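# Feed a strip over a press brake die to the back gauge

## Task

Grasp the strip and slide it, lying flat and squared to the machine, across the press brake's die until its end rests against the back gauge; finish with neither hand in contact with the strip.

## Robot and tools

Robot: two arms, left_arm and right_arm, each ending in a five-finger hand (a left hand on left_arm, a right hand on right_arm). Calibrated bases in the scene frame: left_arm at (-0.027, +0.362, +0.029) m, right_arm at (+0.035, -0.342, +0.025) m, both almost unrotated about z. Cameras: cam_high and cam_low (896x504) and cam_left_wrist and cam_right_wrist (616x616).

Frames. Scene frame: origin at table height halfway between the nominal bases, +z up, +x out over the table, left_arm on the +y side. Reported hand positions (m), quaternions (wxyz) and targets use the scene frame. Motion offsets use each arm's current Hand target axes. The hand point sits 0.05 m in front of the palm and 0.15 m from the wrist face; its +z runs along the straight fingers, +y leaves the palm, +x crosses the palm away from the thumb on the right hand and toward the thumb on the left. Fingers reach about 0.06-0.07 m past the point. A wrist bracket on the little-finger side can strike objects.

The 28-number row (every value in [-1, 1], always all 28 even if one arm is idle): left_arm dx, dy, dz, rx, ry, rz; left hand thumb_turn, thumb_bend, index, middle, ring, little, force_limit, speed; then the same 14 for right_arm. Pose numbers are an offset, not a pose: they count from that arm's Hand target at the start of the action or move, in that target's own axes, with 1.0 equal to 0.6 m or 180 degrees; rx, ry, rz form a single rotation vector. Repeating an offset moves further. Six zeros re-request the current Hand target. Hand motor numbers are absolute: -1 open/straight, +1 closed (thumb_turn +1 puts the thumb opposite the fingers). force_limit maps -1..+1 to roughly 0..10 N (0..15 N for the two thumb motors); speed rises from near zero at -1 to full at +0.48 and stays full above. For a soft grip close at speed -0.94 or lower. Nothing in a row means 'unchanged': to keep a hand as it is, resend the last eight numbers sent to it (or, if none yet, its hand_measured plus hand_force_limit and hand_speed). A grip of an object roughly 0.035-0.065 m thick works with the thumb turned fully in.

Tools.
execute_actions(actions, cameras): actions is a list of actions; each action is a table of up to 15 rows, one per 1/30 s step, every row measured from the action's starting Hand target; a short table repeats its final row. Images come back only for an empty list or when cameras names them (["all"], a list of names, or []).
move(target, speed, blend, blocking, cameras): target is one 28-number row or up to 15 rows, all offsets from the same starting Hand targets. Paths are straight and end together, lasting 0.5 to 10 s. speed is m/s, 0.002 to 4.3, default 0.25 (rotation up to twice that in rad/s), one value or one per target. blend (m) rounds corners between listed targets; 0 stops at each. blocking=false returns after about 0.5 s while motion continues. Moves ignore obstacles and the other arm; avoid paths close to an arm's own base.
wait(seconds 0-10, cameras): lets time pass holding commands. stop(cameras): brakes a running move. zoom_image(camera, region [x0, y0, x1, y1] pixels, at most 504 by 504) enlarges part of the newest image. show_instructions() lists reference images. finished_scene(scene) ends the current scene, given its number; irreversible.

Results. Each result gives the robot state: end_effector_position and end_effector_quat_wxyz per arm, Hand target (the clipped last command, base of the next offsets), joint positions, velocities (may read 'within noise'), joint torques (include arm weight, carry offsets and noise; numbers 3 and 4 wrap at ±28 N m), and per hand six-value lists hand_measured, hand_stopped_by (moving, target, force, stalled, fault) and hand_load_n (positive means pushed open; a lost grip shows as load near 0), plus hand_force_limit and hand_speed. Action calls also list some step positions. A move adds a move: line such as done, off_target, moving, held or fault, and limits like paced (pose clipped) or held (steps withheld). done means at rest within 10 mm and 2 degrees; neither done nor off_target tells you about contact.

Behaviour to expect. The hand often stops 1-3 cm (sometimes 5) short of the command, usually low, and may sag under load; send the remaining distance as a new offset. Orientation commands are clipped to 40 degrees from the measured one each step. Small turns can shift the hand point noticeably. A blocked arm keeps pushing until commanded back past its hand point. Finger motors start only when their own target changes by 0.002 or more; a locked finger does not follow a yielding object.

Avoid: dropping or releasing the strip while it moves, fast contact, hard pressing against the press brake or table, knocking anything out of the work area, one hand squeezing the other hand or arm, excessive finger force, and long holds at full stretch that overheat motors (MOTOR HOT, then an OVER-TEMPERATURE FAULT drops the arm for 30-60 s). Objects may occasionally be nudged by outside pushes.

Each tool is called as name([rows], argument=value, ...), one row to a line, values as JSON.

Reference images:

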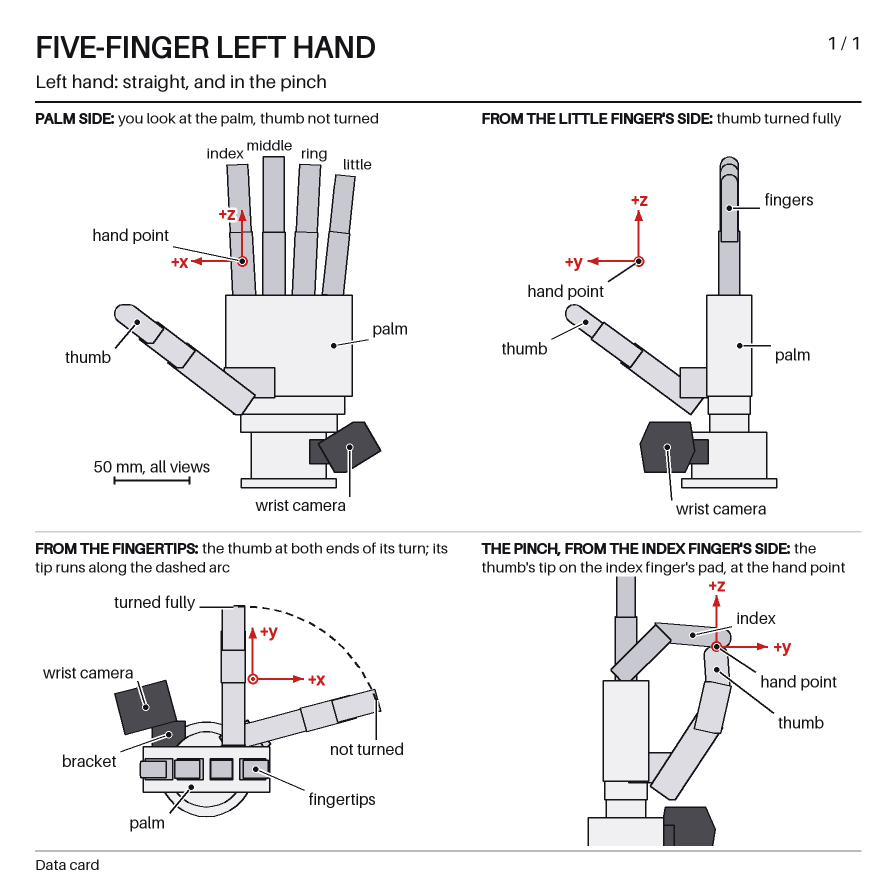

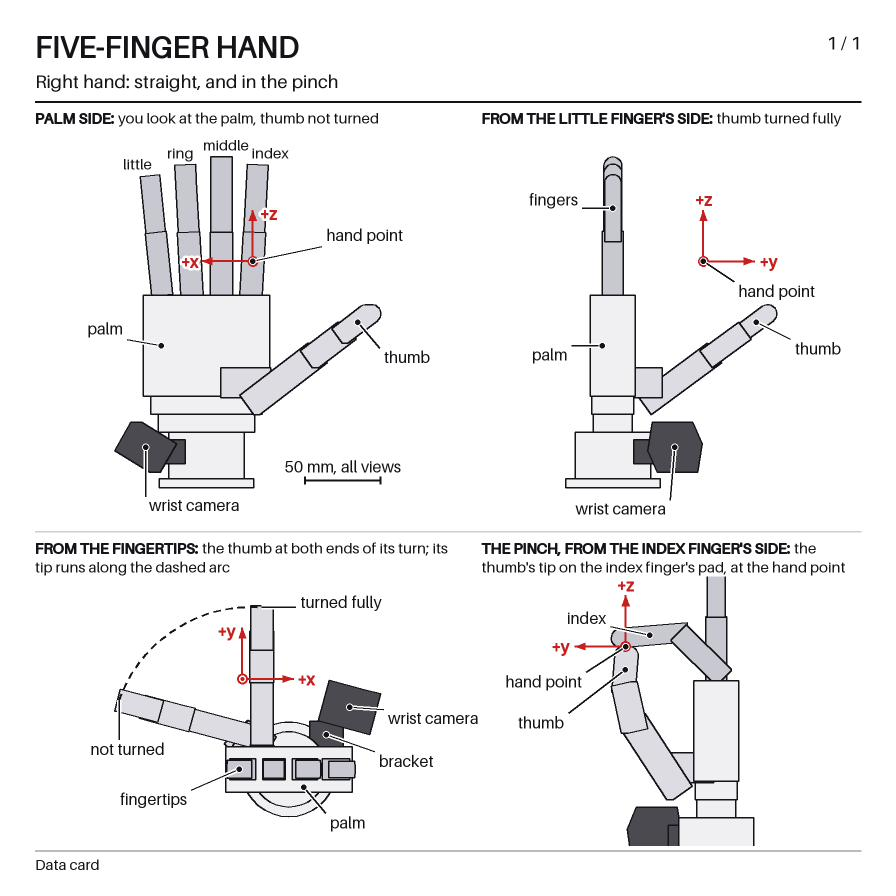

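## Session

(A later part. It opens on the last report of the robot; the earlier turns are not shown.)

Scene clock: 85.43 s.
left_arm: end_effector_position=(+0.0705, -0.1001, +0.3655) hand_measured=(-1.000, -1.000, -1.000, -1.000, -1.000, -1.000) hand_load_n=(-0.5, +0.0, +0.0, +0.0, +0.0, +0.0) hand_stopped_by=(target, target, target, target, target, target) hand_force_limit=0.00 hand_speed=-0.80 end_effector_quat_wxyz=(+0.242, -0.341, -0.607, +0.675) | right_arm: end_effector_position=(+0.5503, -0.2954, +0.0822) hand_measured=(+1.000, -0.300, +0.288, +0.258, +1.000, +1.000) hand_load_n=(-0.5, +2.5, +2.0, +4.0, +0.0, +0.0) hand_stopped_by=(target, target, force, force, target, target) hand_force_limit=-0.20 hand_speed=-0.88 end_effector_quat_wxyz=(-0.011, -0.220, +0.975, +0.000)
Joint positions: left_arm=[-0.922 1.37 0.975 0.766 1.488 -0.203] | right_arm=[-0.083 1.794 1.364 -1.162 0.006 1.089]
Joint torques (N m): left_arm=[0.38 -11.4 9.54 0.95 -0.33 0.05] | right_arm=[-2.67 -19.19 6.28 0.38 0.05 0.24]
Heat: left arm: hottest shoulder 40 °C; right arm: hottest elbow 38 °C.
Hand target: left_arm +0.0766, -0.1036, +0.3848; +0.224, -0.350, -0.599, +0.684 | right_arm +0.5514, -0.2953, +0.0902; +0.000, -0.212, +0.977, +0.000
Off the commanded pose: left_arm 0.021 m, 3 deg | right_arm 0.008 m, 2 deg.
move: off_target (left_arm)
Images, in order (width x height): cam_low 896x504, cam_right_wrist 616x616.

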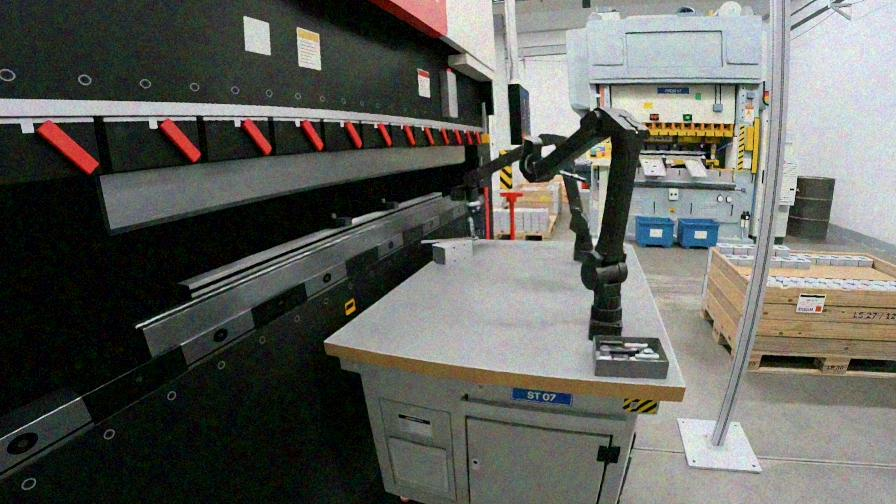

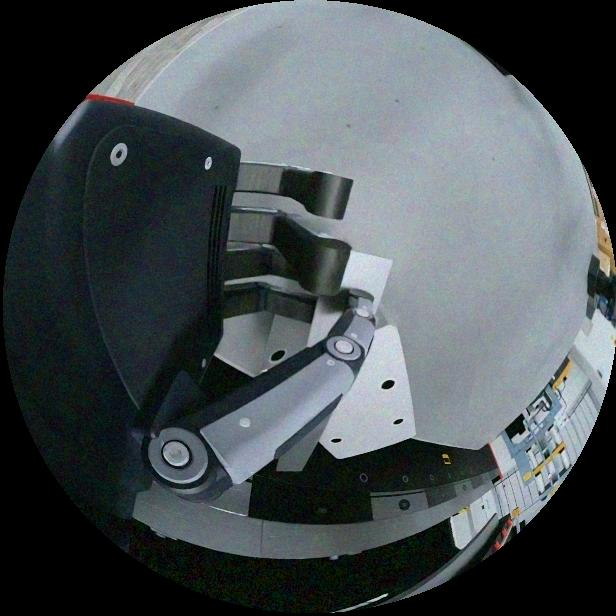

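move(target=[0,0,0,0,0,0,-1,-1,-1,-1,-1,-1,0,-0.8,0,0,-0.133,0,0,0,1,-0.3,0.6,0.65,1,1,-0.2,-0.88], cameras=["all"], speed=0.1)

zoom_image(camera="cam_low", region=[380, 160, 500, 280])

zoom_image(camera="cam_right_wrist", region=[200, 220, 480, 500])

zoom_image(camera="cam_high", region=[420, 200, 600, 380])

Scene clock: 87.30 s.
left_arm: end_effector_position=(+0.0705, -0.1001, +0.3655) hand_measured=(-1.000, -1.000, -1.000, -1.000, -1.000, -1.000) hand_load_n=(+0.0, +0.0, +0.0, +0.0, +0.0, +0.0) hand_stopped_by=(target, target, target, target, target, target) hand_force_limit=0.00 hand_speed=-0.80 end_effector_quat_wxyz=(+0.242, -0.341, -0.607, +0.675) | right_arm: end_effector_position=(+0.5286, -0.2949, +0.1391) hand_measured=(+1.000, -0.300, +0.288, +0.258, +1.000, +1.000) hand_load_n=(+1.5, +4.5, +2.5, +3.0, +0.0, +0.0) hand_stopped_by=(target, target, force, force, target, target) hand_force_limit=-0.20 hand_speed=-0.88 end_effector_quat_wxyz=(-0.038, -0.215, +0.976, +0.006)
Joint positions: left_arm=[-0.922 1.37 0.975 0.766 1.488 -0.203] | right_arm=[-0.083 1.724 1.424 -1.348 0.007 1.099]
Joint torques (N m): left_arm=[0.56 -11.28 9.51 0.91 -0.33 0.04] | right_arm=[-2.67 -18.26 12.14 -0.06 0.05 0.24]
Heat: left arm: hottest shoulder 40 °C; right arm: hottest elbow 38 °C.
Hand target: left_arm +0.0766, -0.1036, +0.3848; +0.224, -0.350, -0.599, +0.684 | right_arm +0.5515, -0.2953, +0.1700; +0.000, -0.212, +0.977, +0.000
Off the commanded pose: left_arm 0.021 m, 3 deg | right_arm 0.038 m, 4 deg.
move: off_target (left_arm, right_arm)

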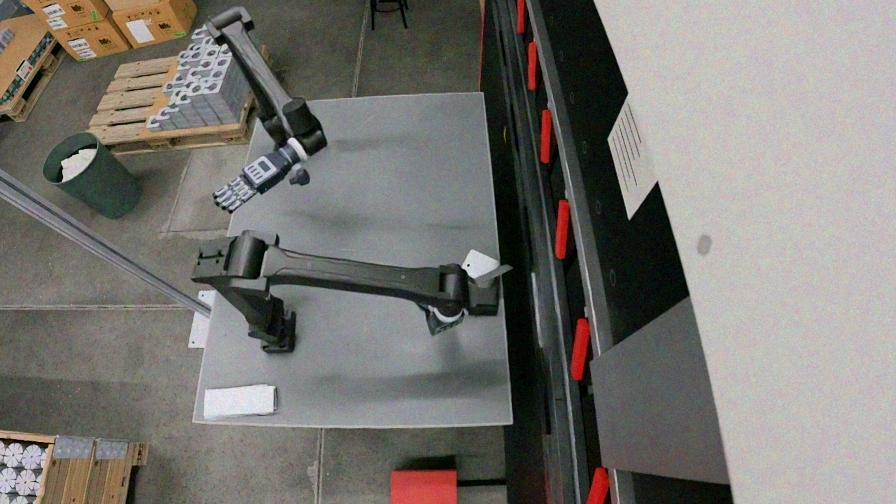

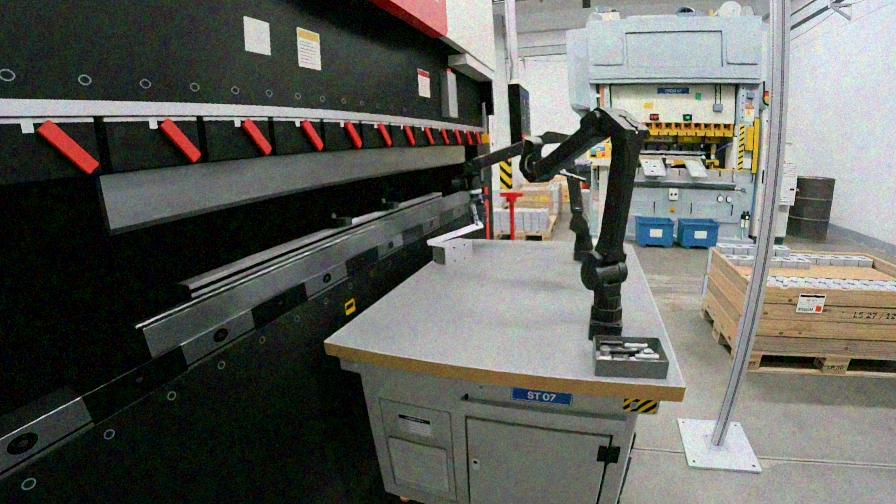

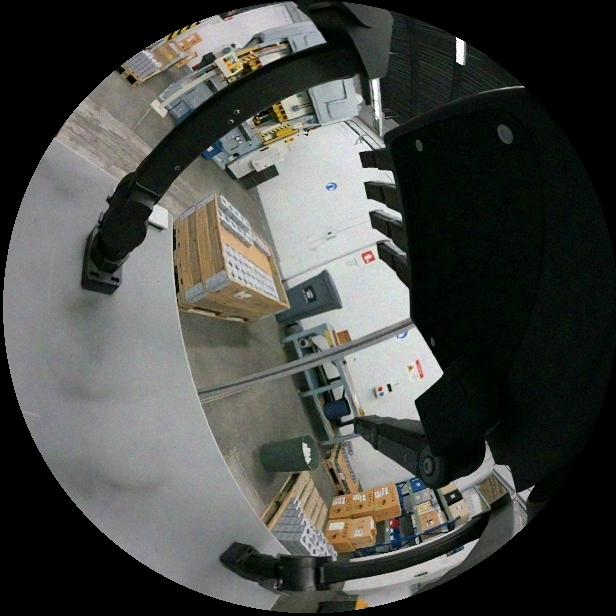

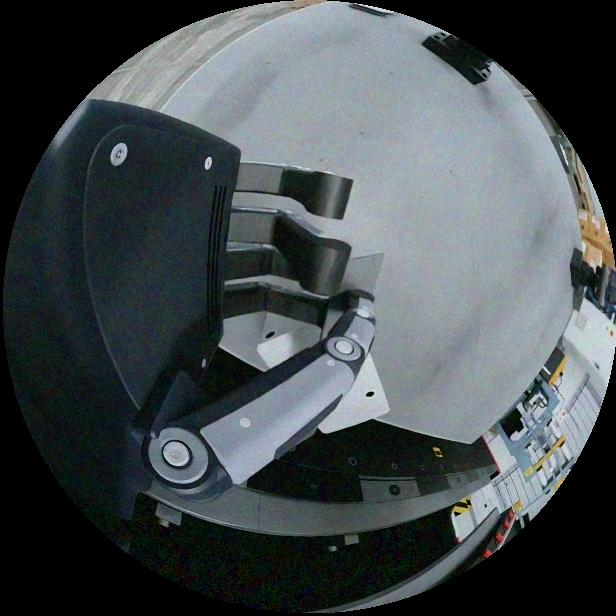

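Scaled by 4.200 from the camera's 896x504 image, which has a finer 1280x720 frame.

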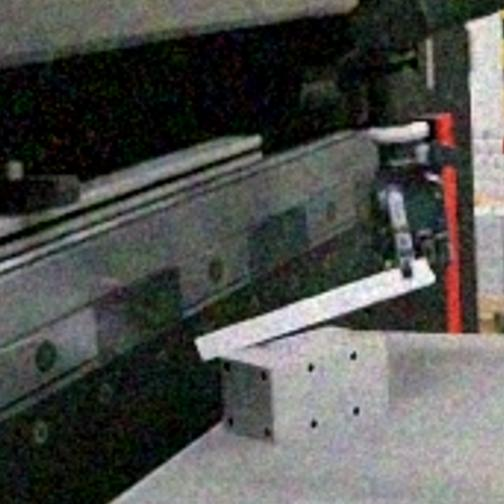

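Scaled by 1.800 from the camera's 616x616 image, which has a finer 880x880 frame.

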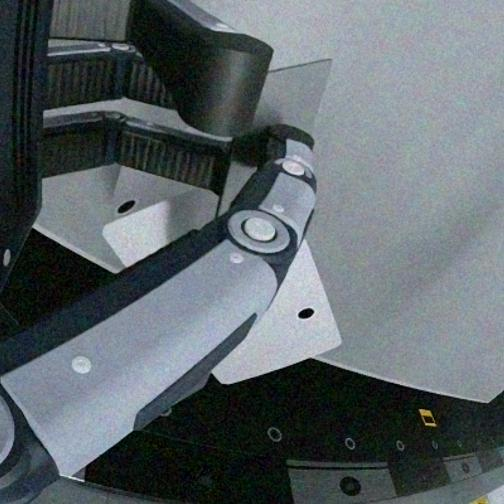

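Scaled by 2.800 from the camera's 896x504 image, which has a finer 1280x720 frame.

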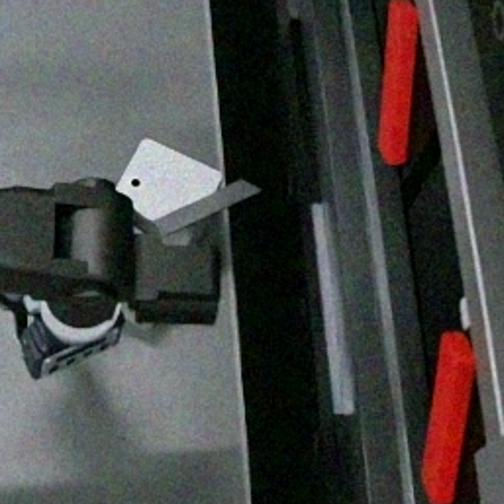

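move(target=[0,0,0,0,0,0,-1,-1,-1,-1,-1,-1,0,-0.8,0,0,0.12,0,0,0,1,-0.3,0.6,0.65,1,1,-0.2,-0.88], cameras=["all"], speed=0.06)

zoom_image(camera="cam_low", region=[410, 210, 500, 280])

zoom_image(camera="cam_right_wrist", region=[200, 220, 440, 460])

Scene clock: 90.90 s.
left_arm: end_effector_position=(+0.0705, -0.1001, +0.3655) hand_measured=(-1.000, -1.000, -1.000, -1.000, -1.000, -1.000) hand_load_n=(+0.0, +0.0, +0.0, +0.0, +0.0, +0.0) hand_stopped_by=(target, target, target, target, target, target) hand_force_limit=0.00 hand_speed=-0.80 end_effector_quat_wxyz=(+0.242, -0.341, -0.607, +0.675) | right_arm: end_effector_position=(+0.5497, -0.2957, +0.1107) hand_measured=(+1.000, -0.300, +0.288, +0.258, +1.000, +1.000) hand_load_n=(+0.0, +1.0, +1.0, +0.5, +0.0, +0.0) hand_stopped_by=(target, target, force, force, target, target) hand_force_limit=-0.20 hand_speed=-0.88 end_effector_quat_wxyz=(+0.005, -0.215, +0.977, -0.005)
Joint positions: left_arm=[-0.922 1.37 0.975 0.766 1.488 -0.203] | right_arm=[-0.083 1.741 1.37 -1.188 0.007 1.099]
Joint torques (N m): left_arm=[0.21 -11.52 9.55 0.88 -0.34 0.05] | right_arm=[-2.61 -14.92 6.78 0.7 0.05 0.24]
Heat: left arm: hottest shoulder 40 °C; right arm: hottest elbow 38 °C.
Hand target: left_arm +0.0766, -0.1036, +0.3848; +0.224, -0.350, -0.599, +0.684 | right_arm +0.5514, -0.2953, +0.0980; +0.000, -0.212, +0.977, +0.000
Off the commanded pose: left_arm 0.021 m, 3 deg | right_arm 0.013 m, 1 deg.
move: off_target (left_arm, right_arm)

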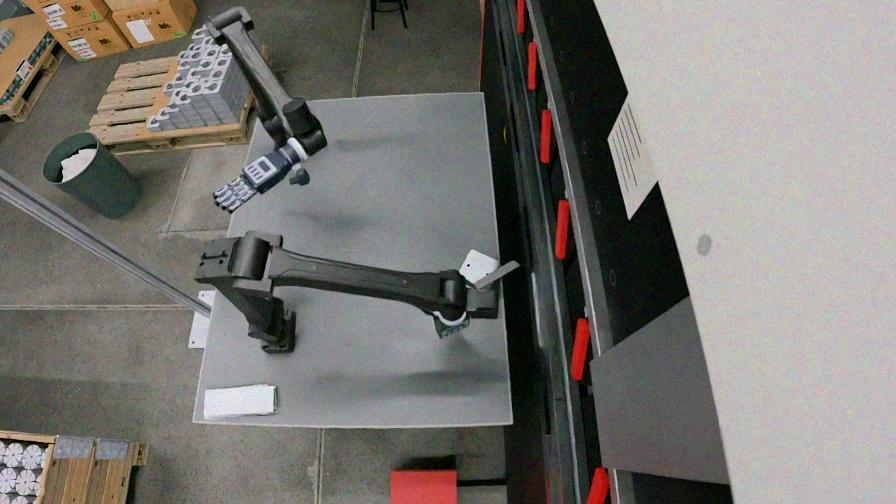

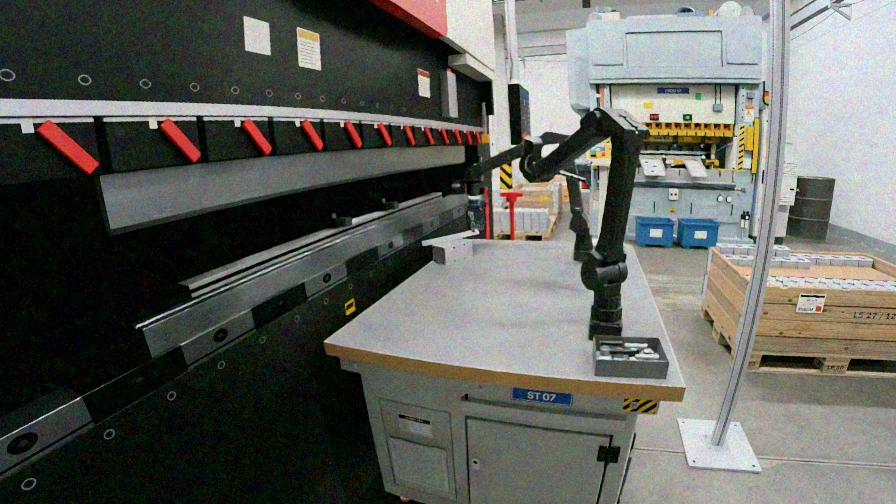

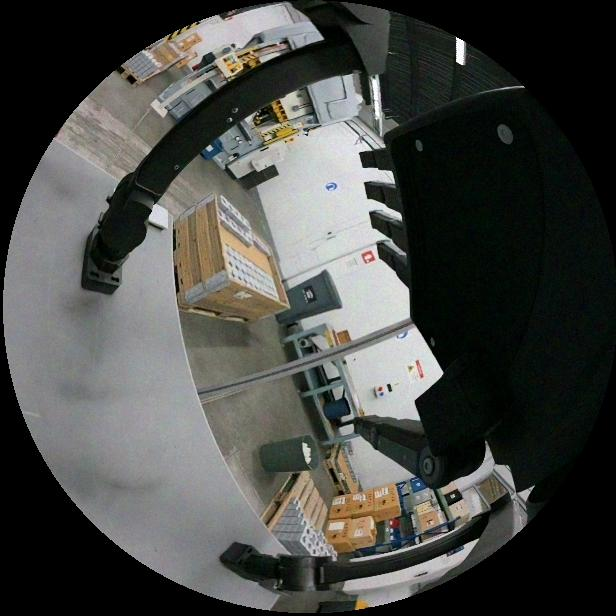

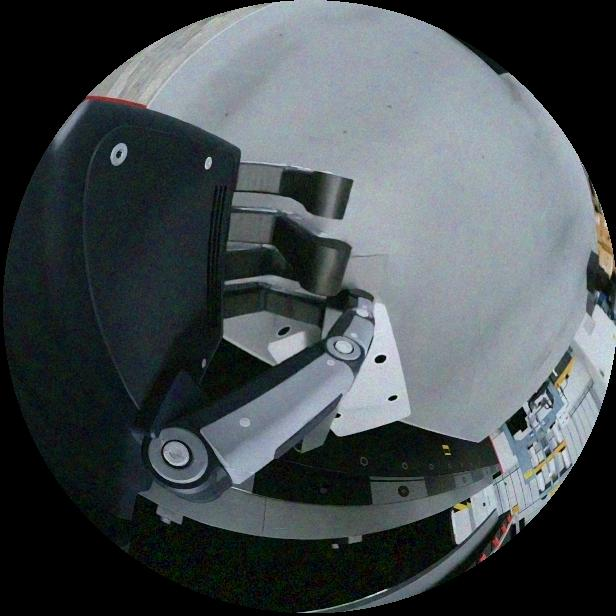

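Scaled by 5.600 from the camera's 896x504 image, which has a finer 1280x720 frame.

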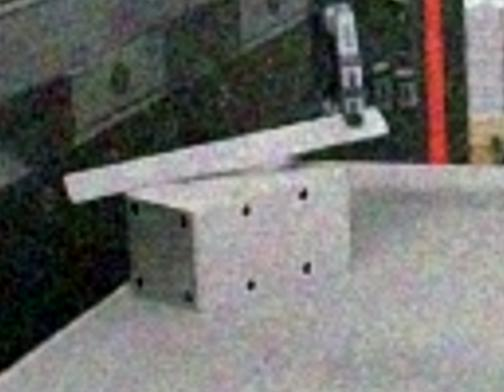

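Scaled by 2.100 from the camera's 616x616 image, which has a finer 880x880 frame.

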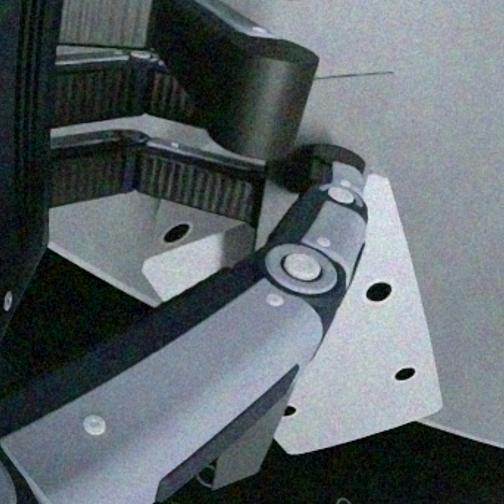

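move(target=[0,0,0,0,0,0,-1,-1,-1,-1,-1,-1,0,-0.8,0,0,0.045,0,0,0,1,-0.3,0.6,0.65,1,1,-0.2,-0.88], cameras=["cam_low","cam_right_wrist"], speed=0.06)

zoom_image(camera="cam_low", region=[410, 210, 500, 280])

zoom_image(camera="cam_right_wrist", region=[200, 220, 440, 460])

Scene clock: 92.37 s.
left_arm: end_effector_position=(+0.0705, -0.1001, +0.3655) hand_measured=(-1.000, -1.000, -1.000, -1.000, -1.000, -1.000) hand_load_n=(+0.0, +0.0, +0.0, +0.0, -0.5, +0.0) hand_stopped_by=(target, target, target, target, target, target) hand_force_limit=0.00 hand_speed=-0.80 end_effector_quat_wxyz=(+0.242, -0.341, -0.607, +0.675) | right_arm: end_effector_position=(+0.5490, -0.2957, +0.0835) hand_measured=(+1.000, -0.300, +0.288, +0.258, +1.000, +1.000) hand_load_n=(+0.0, +2.5, +2.5, +1.5, +0.0, +0.0) hand_stopped_by=(target, target, force, force, target, target) hand_force_limit=-0.20 hand_speed=-0.88 end_effector_quat_wxyz=(+0.004, -0.219, +0.976, -0.005)
Joint positions: left_arm=[-0.922 1.37 0.975 0.766 1.488 -0.203] | right_arm=[-0.083 1.77 1.334 -1.125 0.007 1.092]
Joint torques (N m): left_arm=[0.21 -11.28 9.48 0.94 -0.35 0.05] | right_arm=[-2.67 -14.97 6.6 0.77 0.06 0.24]
Heat: left arm: hottest shoulder 40 °C; right arm: hottest elbow 38 °C.
Hand target: left_arm +0.0766, -0.1036, +0.3848; +0.224, -0.350, -0.599, +0.684 | right_arm +0.5514, -0.2954, +0.0710; +0.000, -0.212, +0.977, +0.000
Off the commanded pose: left_arm 0.021 m, 3 deg | right_arm 0.013 m, 1 deg.
move: off_target (left_arm, right_arm)
Images, in order (width x height): cam_low 896x504, cam_right_wrist 616x616.

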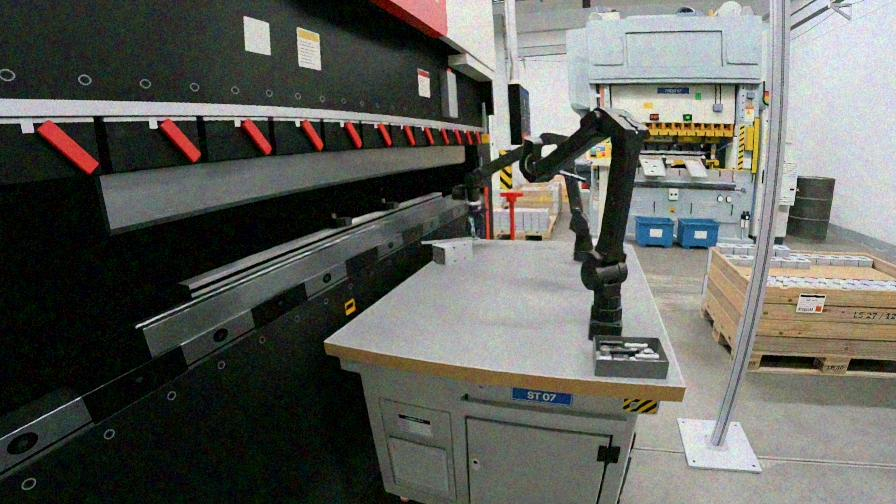

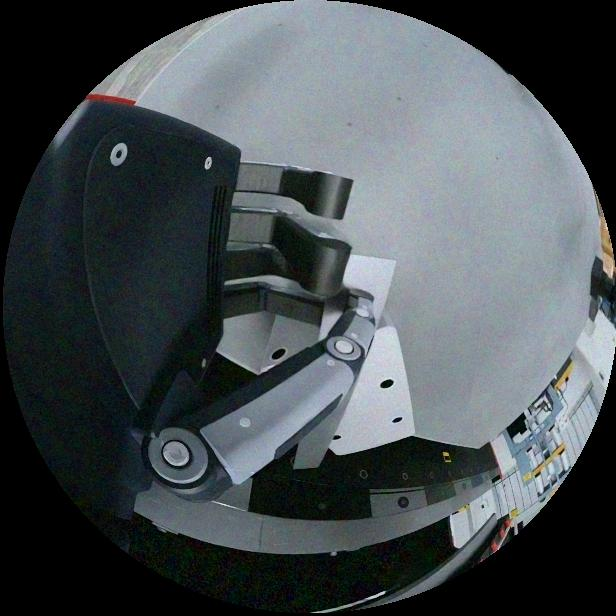

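Scaled by 5.600 from the camera's 896x504 image, which has a finer 1280x720 frame.

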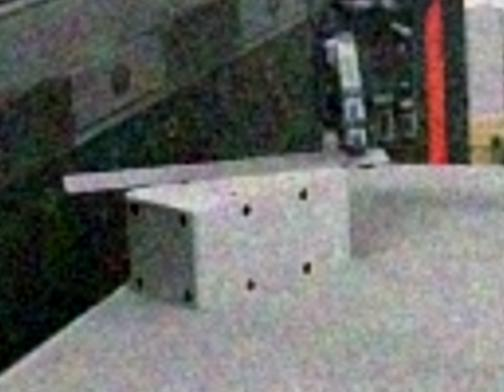

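Scaled by 2.100 from the camera's 616x616 image, which has a finer 880x880 frame.

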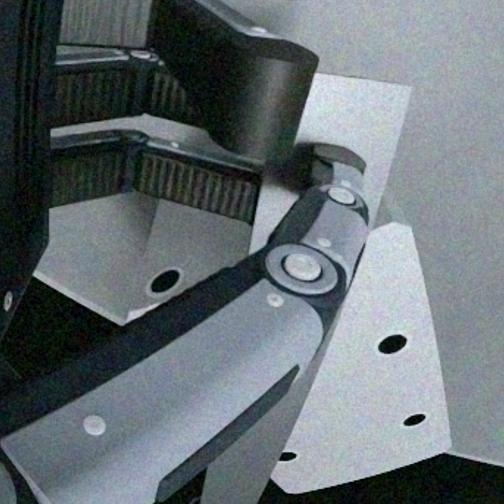

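move([
  [0,0,0,0,0,0,-1,-1,-1,-1,-1,-1,0,-0.8,0,0,0,0,0,0,1,-0.35,-0.1,-0.1,1,1,-0.2,-0.8],
  [0,0,0,0,0,0,-1,-1,-1,-1,-1,-1,0,-0.8,0,0.02,-0.01,0,0,0,1,-0.35,-0.1,-0.1,1,1,-0.2,-0.88],
], cameras=["cam_low","cam_right_wrist"], speed=0.06)

zoom_image(camera="cam_low", region=[410, 210, 500, 280])

zoom_image(camera="cam_right_wrist", region=[200, 220, 440, 460])

Scene clock: 95.97 s.
left_arm: end_effector_position=(+0.0705, -0.1001, +0.3655) hand_measured=(-1.000, -1.000, -1.000, -1.000, -1.000, -1.000) hand_load_n=(+0.0, +0.0, +0.0, +0.0, +0.0, +0.0) hand_stopped_by=(target, target, target, target, target, target) hand_force_limit=0.00 hand_speed=-0.80 end_effector_quat_wxyz=(+0.242, -0.341, -0.607, +0.675) | right_arm: end_effector_position=(+0.5472, -0.2941, +0.0814) hand_measured=(+1.000, -0.350, -0.100, -0.100, +1.000, +1.000) hand_load_n=(+0.0, +0.0, +0.0, +0.0, +0.0, +0.0) hand_stopped_by=(target, target, target, target, target, target) hand_force_limit=-0.20 hand_speed=-0.88 end_effector_quat_wxyz=(+0.001, -0.216, +0.976, -0.004)
Joint positions: left_arm=[-0.922 1.37 0.975 0.766 1.488 -0.203] | right_arm=[-0.08 1.77 1.327 -1.124 0.007 1.101]
Joint torques (N m): left_arm=[0.67 -11.58 9.55 0.94 -0.36 0.03] | right_arm=[-1.26 -16.5 6.34 0.39 0.07 0.31]
Heat: left arm: hottest shoulder 40 °C; right arm: hottest elbow 38 °C.
Hand target: left_arm +0.0766, -0.1036, +0.3848; +0.224, -0.350, -0.599, +0.684 | right_arm +0.5465, -0.2844, +0.0770; +0.000, -0.212, +0.977, +0.000
Off the commanded pose: left_arm 0.021 m, 3 deg | right_arm 0.011 m, 1 deg.
move: off_target (left_arm, right_arm); target 2's new numbers were sent with right_arm's hand 0.011 m and 1 deg from that target
Images, in order (width x height): cam_low 896x504, cam_right_wrist 616x616.

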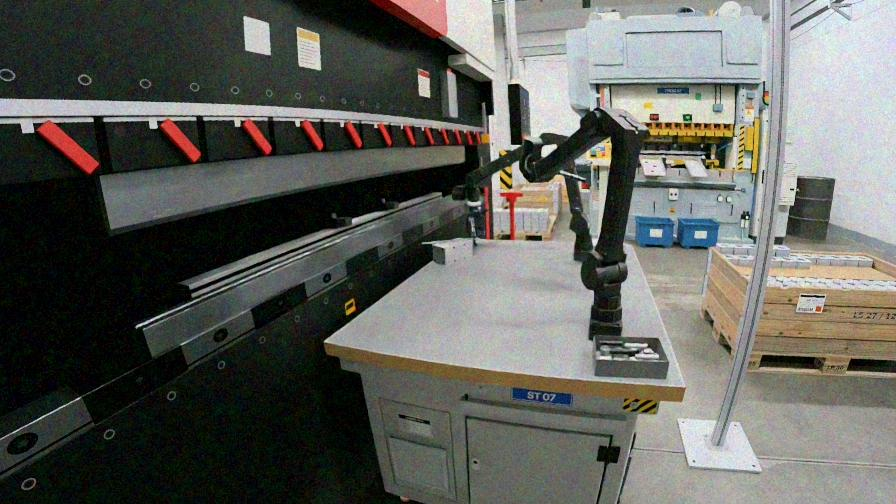

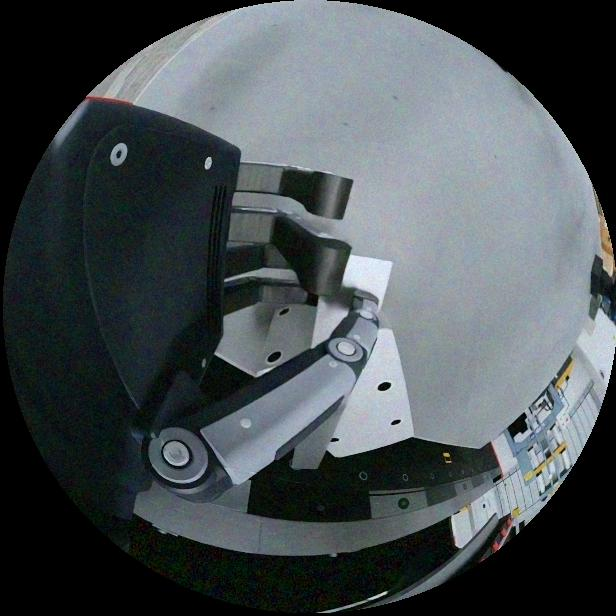

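Scaled by 5.600 from the camera's 896x504 image, which has a finer 1280x720 frame.

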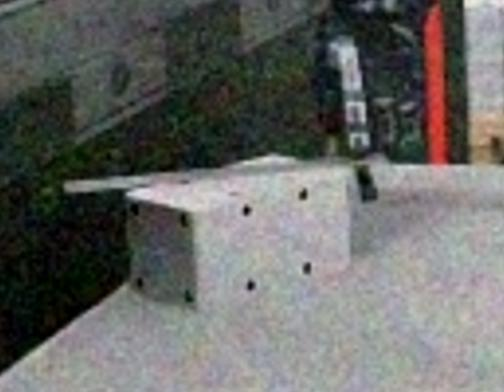

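Scaled by 2.100 from the camera's 616x616 image, which has a finer 880x880 frame.

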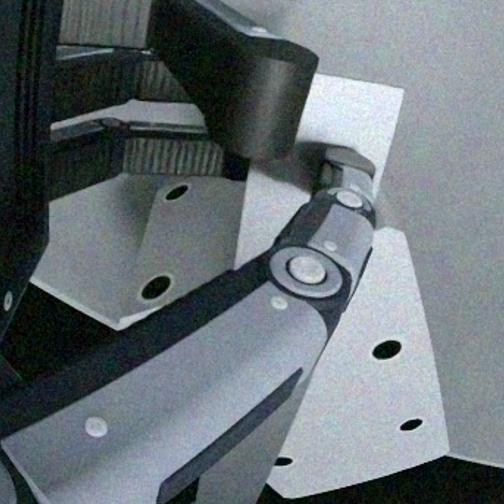

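move(target=[0,0,0,0,0,0,-1,-1,-1,-1,-1,-1,0,-0.8,0,0.013,-0.005,0.055,0,0,1,-0.35,-0.1,-0.1,1,1,-0.2,-0.8], cameras=["cam_low","cam_right_wrist"], speed=0.06)

zoom_image(camera="cam_low", region=[410, 210, 500, 280])

zoom_image(camera="cam_right_wrist", region=[200, 220, 440, 460])

Scene clock: 98.70 s.
left_arm: end_effector_position=(+0.0705, -0.1001, +0.3655) hand_measured=(-1.000, -1.000, -1.000, -1.000, -1.000, -1.000) hand_load_n=(+0.0, +0.0, +0.0, +0.0, +0.0, -0.5) hand_stopped_by=(target, target, target, target, target, target) hand_force_limit=0.00 hand_speed=-0.80 end_effector_quat_wxyz=(+0.242, -0.341, -0.607, +0.675) | right_arm: end_effector_position=(+0.5443, -0.2838, +0.0816) hand_measured=(+1.000, -0.350, -0.100, -0.100, +1.000, +1.000) hand_load_n=(+0.0, +1.0, +0.0, +0.0, +0.0, +0.0) hand_stopped_by=(target, target, target, target, target, target) hand_force_limit=-0.20 hand_speed=-0.80 end_effector_quat_wxyz=(+0.013, -0.215, +0.973, -0.079)
Joint positions: left_arm=[-0.922 1.37 0.975 0.766 1.488 -0.203] | right_arm=[-0.003 1.721 1.28 -1.076 0.151 1.175]
Joint torques (N m): left_arm=[0.73 -11.28 9.48 0.96 -0.33 0.04] | right_arm=[-1.26 -16.91 5.76 0.81 0.39 0.3]
Heat: left arm: hottest shoulder 40 °C; right arm: hottest elbow 38 °C.
Hand target: left_arm +0.0766, -0.1036, +0.3848; +0.224, -0.350, -0.599, +0.684 | right_arm +0.5432, -0.2773, +0.0800; +0.018, -0.211, +0.974, -0.085
Off the commanded pose: left_arm 0.021 m, 3 deg | right_arm 0.007 m, 1 deg.
move: off_target (left_arm)
Images, in order (width x height): cam_low 896x504, cam_right_wrist 616x616.

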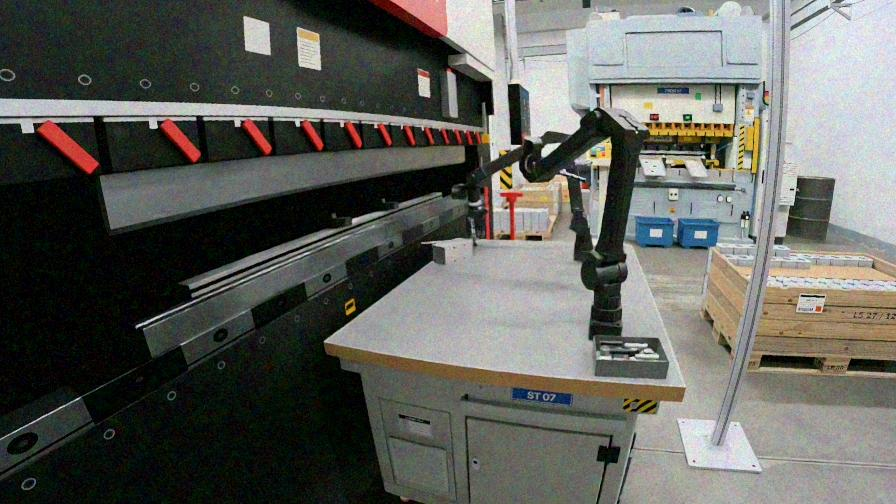

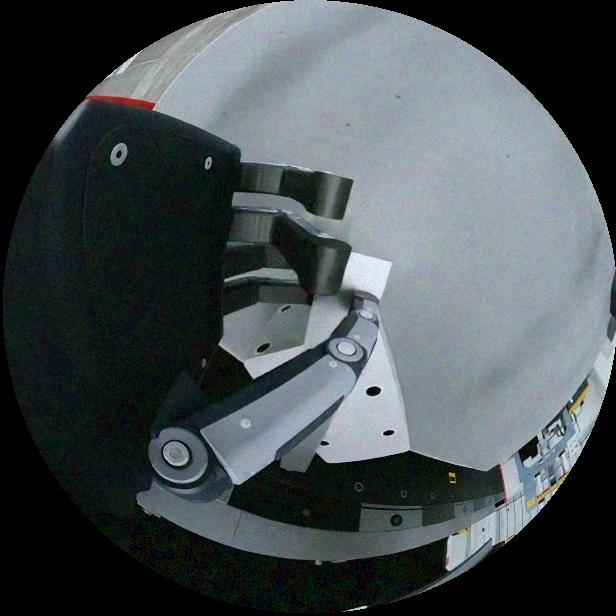

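Scaled by 5.600 from the camera's 896x504 image, which has a finer 1280x720 frame.

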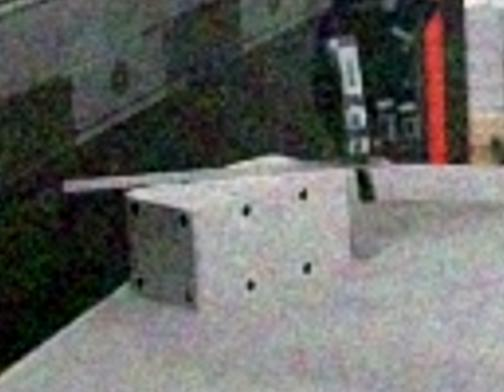

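Scaled by 2.100 from the camera's 616x616 image, which has a finer 880x880 frame.

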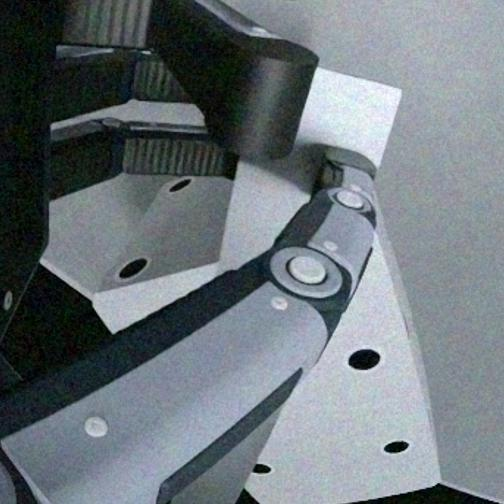

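move([
  [0,0,0,0,0,0,-1,-1,-1,-1,-1,-1,0,-0.8,0,0,-0.012,0,0,0,1,-0.6,-0.1,-0.1,1,1,-0.2,-0.5],
  [0,0,0,0,0,0,-1,-1,-1,-1,-1,-1,0,-0.8,0,0.022,-0.012,0,0,0,1,-0.6,-0.1,-0.1,1,1,-0.2,-0.5],
], cameras=["cam_low","cam_right_wrist"], speed=0.06)

zoom_image(camera="cam_low", region=[410, 210, 500, 280])

zoom_image(camera="cam_right_wrist", region=[200, 220, 440, 460])

Scene clock: 101.57 s.
left_arm: end_effector_position=(+0.0705, -0.1001, +0.3655) hand_measured=(-1.000, -1.000, -1.000, -1.000, -1.000, -1.000) hand_load_n=(+0.0, +0.0, +0.0, +0.0, +0.0, -0.5) hand_stopped_by=(target, target, target, target, target, target) hand_force_limit=0.00 hand_speed=-0.80 end_effector_quat_wxyz=(+0.242, -0.341, -0.607, +0.675) | right_arm: end_effector_position=(+0.5374, -0.2699, +0.0760) hand_measured=(+1.000, -0.600, -0.100, -0.100, +1.000, +1.000) hand_load_n=(+0.0, +0.0, +0.0, +0.0, +0.0, +0.0) hand_stopped_by=(target, target, target, target, target, target) hand_force_limit=-0.20 hand_speed=-0.50 end_effector_quat_wxyz=(+0.007, -0.217, +0.973, -0.081)
Joint positions: left_arm=[-0.922 1.37 0.975 0.766 1.488 -0.203] | right_arm=[0.028 1.721 1.265 -1.076 0.158 1.201]
Joint torques (N m): left_arm=[0.56 -11.58 9.52 0.91 -0.35 0.03] | right_arm=[-1.26 -18.14 6.34 0.34 0.21 0.31]
Heat: left arm: hottest shoulder 40 °C; right arm: hottest elbow 38 °C.
Hand target: left_arm +0.0766, -0.1036, +0.3848; +0.224, -0.350, -0.599, +0.684 | right_arm +0.5373, -0.2644, +0.0848; +0.018, -0.211, +0.974, -0.085
Off the commanded pose: left_arm 0.021 m, 3 deg | right_arm 0.010 m, 1 deg.
move: off_target (left_arm)
Images, in order (width x height): cam_low 896x504, cam_right_wrist 616x616.

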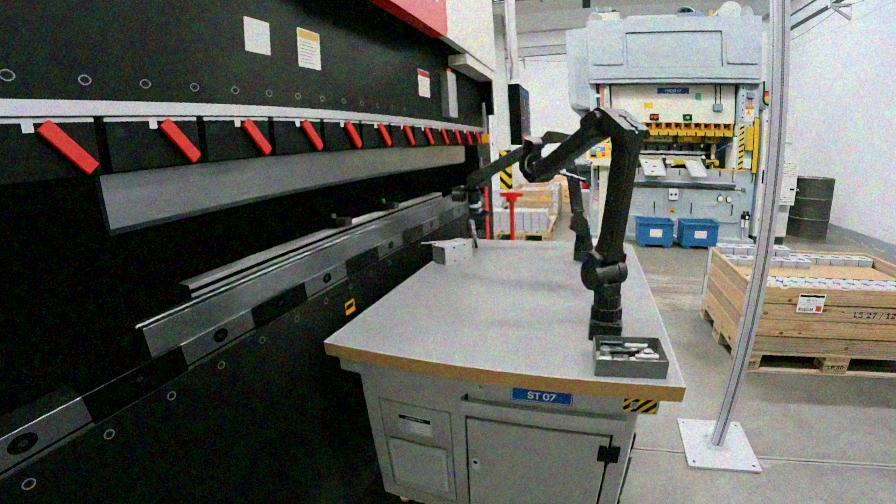

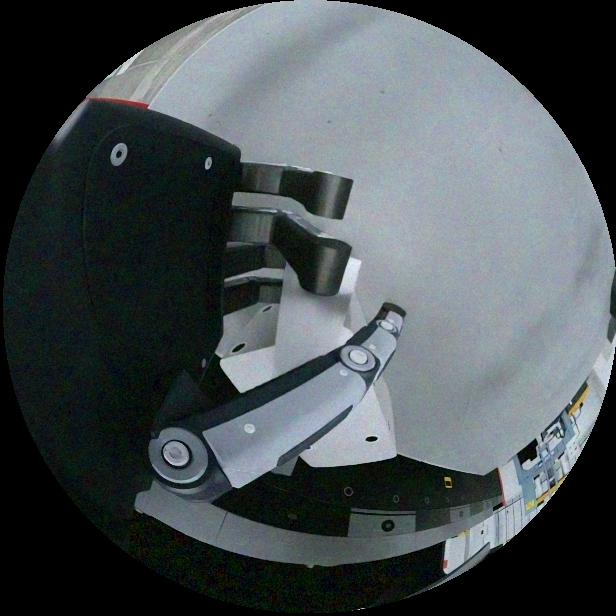

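Scaled by 5.600 from the camera's 896x504 image, which has a finer 1280x720 frame.

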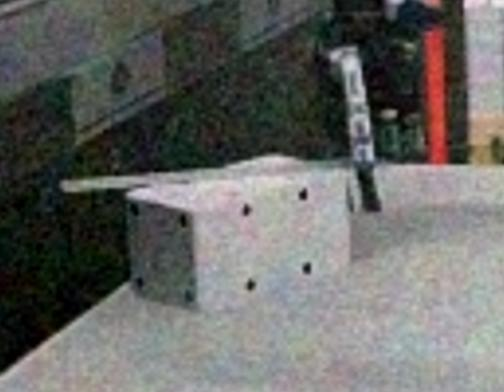

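Scaled by 2.100 from the camera's 616x616 image, which has a finer 880x880 frame.

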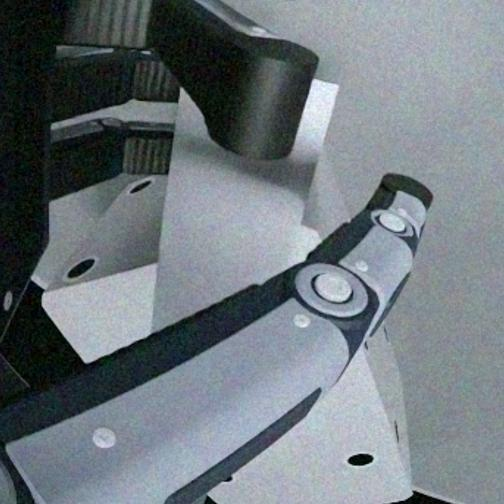

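move([
  [0,0,0,0,0,0,-1,-1,-1,-1,-1,-1,0,-0.8,0,-0.01,-0.01,0,0,0,1,-0.6,-0.1,-0.1,1,1,-0.2,-0.5],
  [0,0,0,0,0,0,-1,-1,-1,-1,-1,-1,0,-0.8,0,-0.01,-0.01,0,0,0,1,0.05,-0.1,-0.1,1,1,-0.8,-0.8],
], cameras=["cam_low","cam_right_wrist"], speed=0.06)

zoom_image(camera="cam_low", region=[410, 210, 500, 280])

zoom_image(camera="cam_right_wrist", region=[200, 220, 440, 460])

Scene clock: 105.90 s.
left_arm: end_effector_position=(+0.0705, -0.1001, +0.3655) hand_measured=(-1.000, -1.000, -1.000, -1.000, -1.000, -1.000) hand_load_n=(+0.0, +0.0, -0.5, +0.0, +0.0, +0.0) hand_stopped_by=(target, target, target, target, target, target) hand_force_limit=0.00 hand_speed=-0.80 end_effector_quat_wxyz=(+0.242, -0.341, -0.607, +0.675) | right_arm: end_effector_position=(+0.5346, -0.2717, +0.0780) hand_measured=(+1.000, +0.050, -0.100, -0.100, +1.000, +1.000) hand_load_n=(+0.0, +0.5, +0.0, +0.0, +0.0, +0.0) hand_stopped_by=(target, target, target, target, target, target) hand_force_limit=-0.80 hand_speed=-0.80 end_effector_quat_wxyz=(+0.003, -0.216, +0.973, -0.080)
Joint positions: left_arm=[-0.922 1.37 0.975 0.766 1.488 -0.203] | right_arm=[0.025 1.716 1.265 -1.089 0.158 1.201]
Joint torques (N m): left_arm=[0.5 -11.4 9.51 0.98 -0.36 0.05] | right_arm=[-2.02 -18.08 7.56 0.12 0.2 0.21]
Heat: left arm: hottest shoulder 40 °C; right arm: hottest elbow 38 °C.
Hand target: left_arm +0.0766, -0.1036, +0.3848; +0.224, -0.350, -0.599, +0.684 | right_arm +0.5393, -0.2688, +0.0918; +0.018, -0.211, +0.974, -0.085
Off the commanded pose: left_arm 0.021 m, 3 deg | right_arm 0.015 m, 2 deg.
move: off_target (left_arm, right_arm); target 2's new numbers were sent with right_arm's hand 0.015 m and 2 deg from that target
Images, in order (width x height): cam_low 896x504, cam_right_wrist 616x616.

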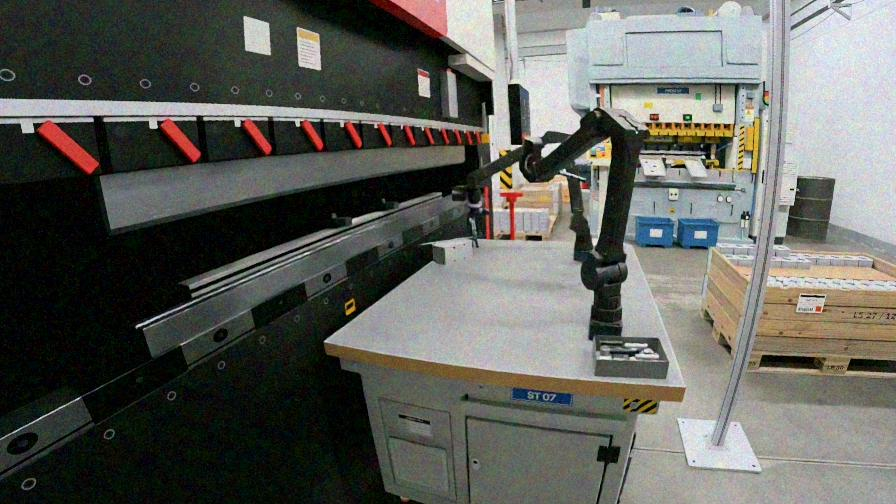

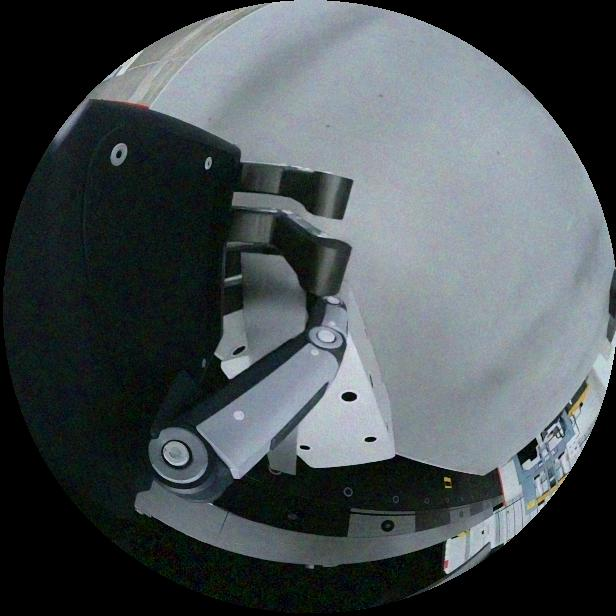

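Scaled by 5.600 from the camera's 896x504 image, which has a finer 1280x720 frame.

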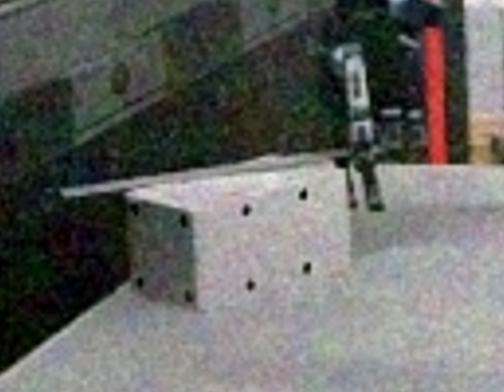

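Scaled by 2.100 from the camera's 616x616 image, which has a finer 880x880 frame.

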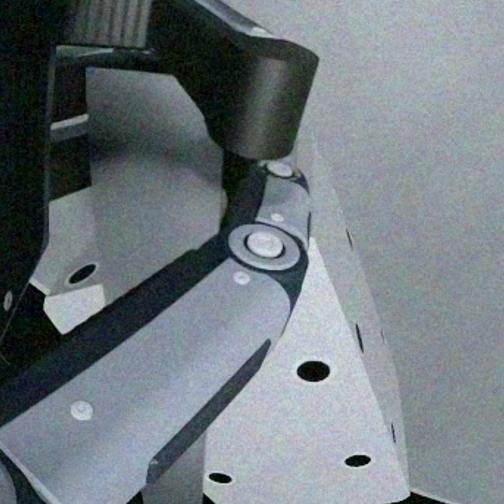

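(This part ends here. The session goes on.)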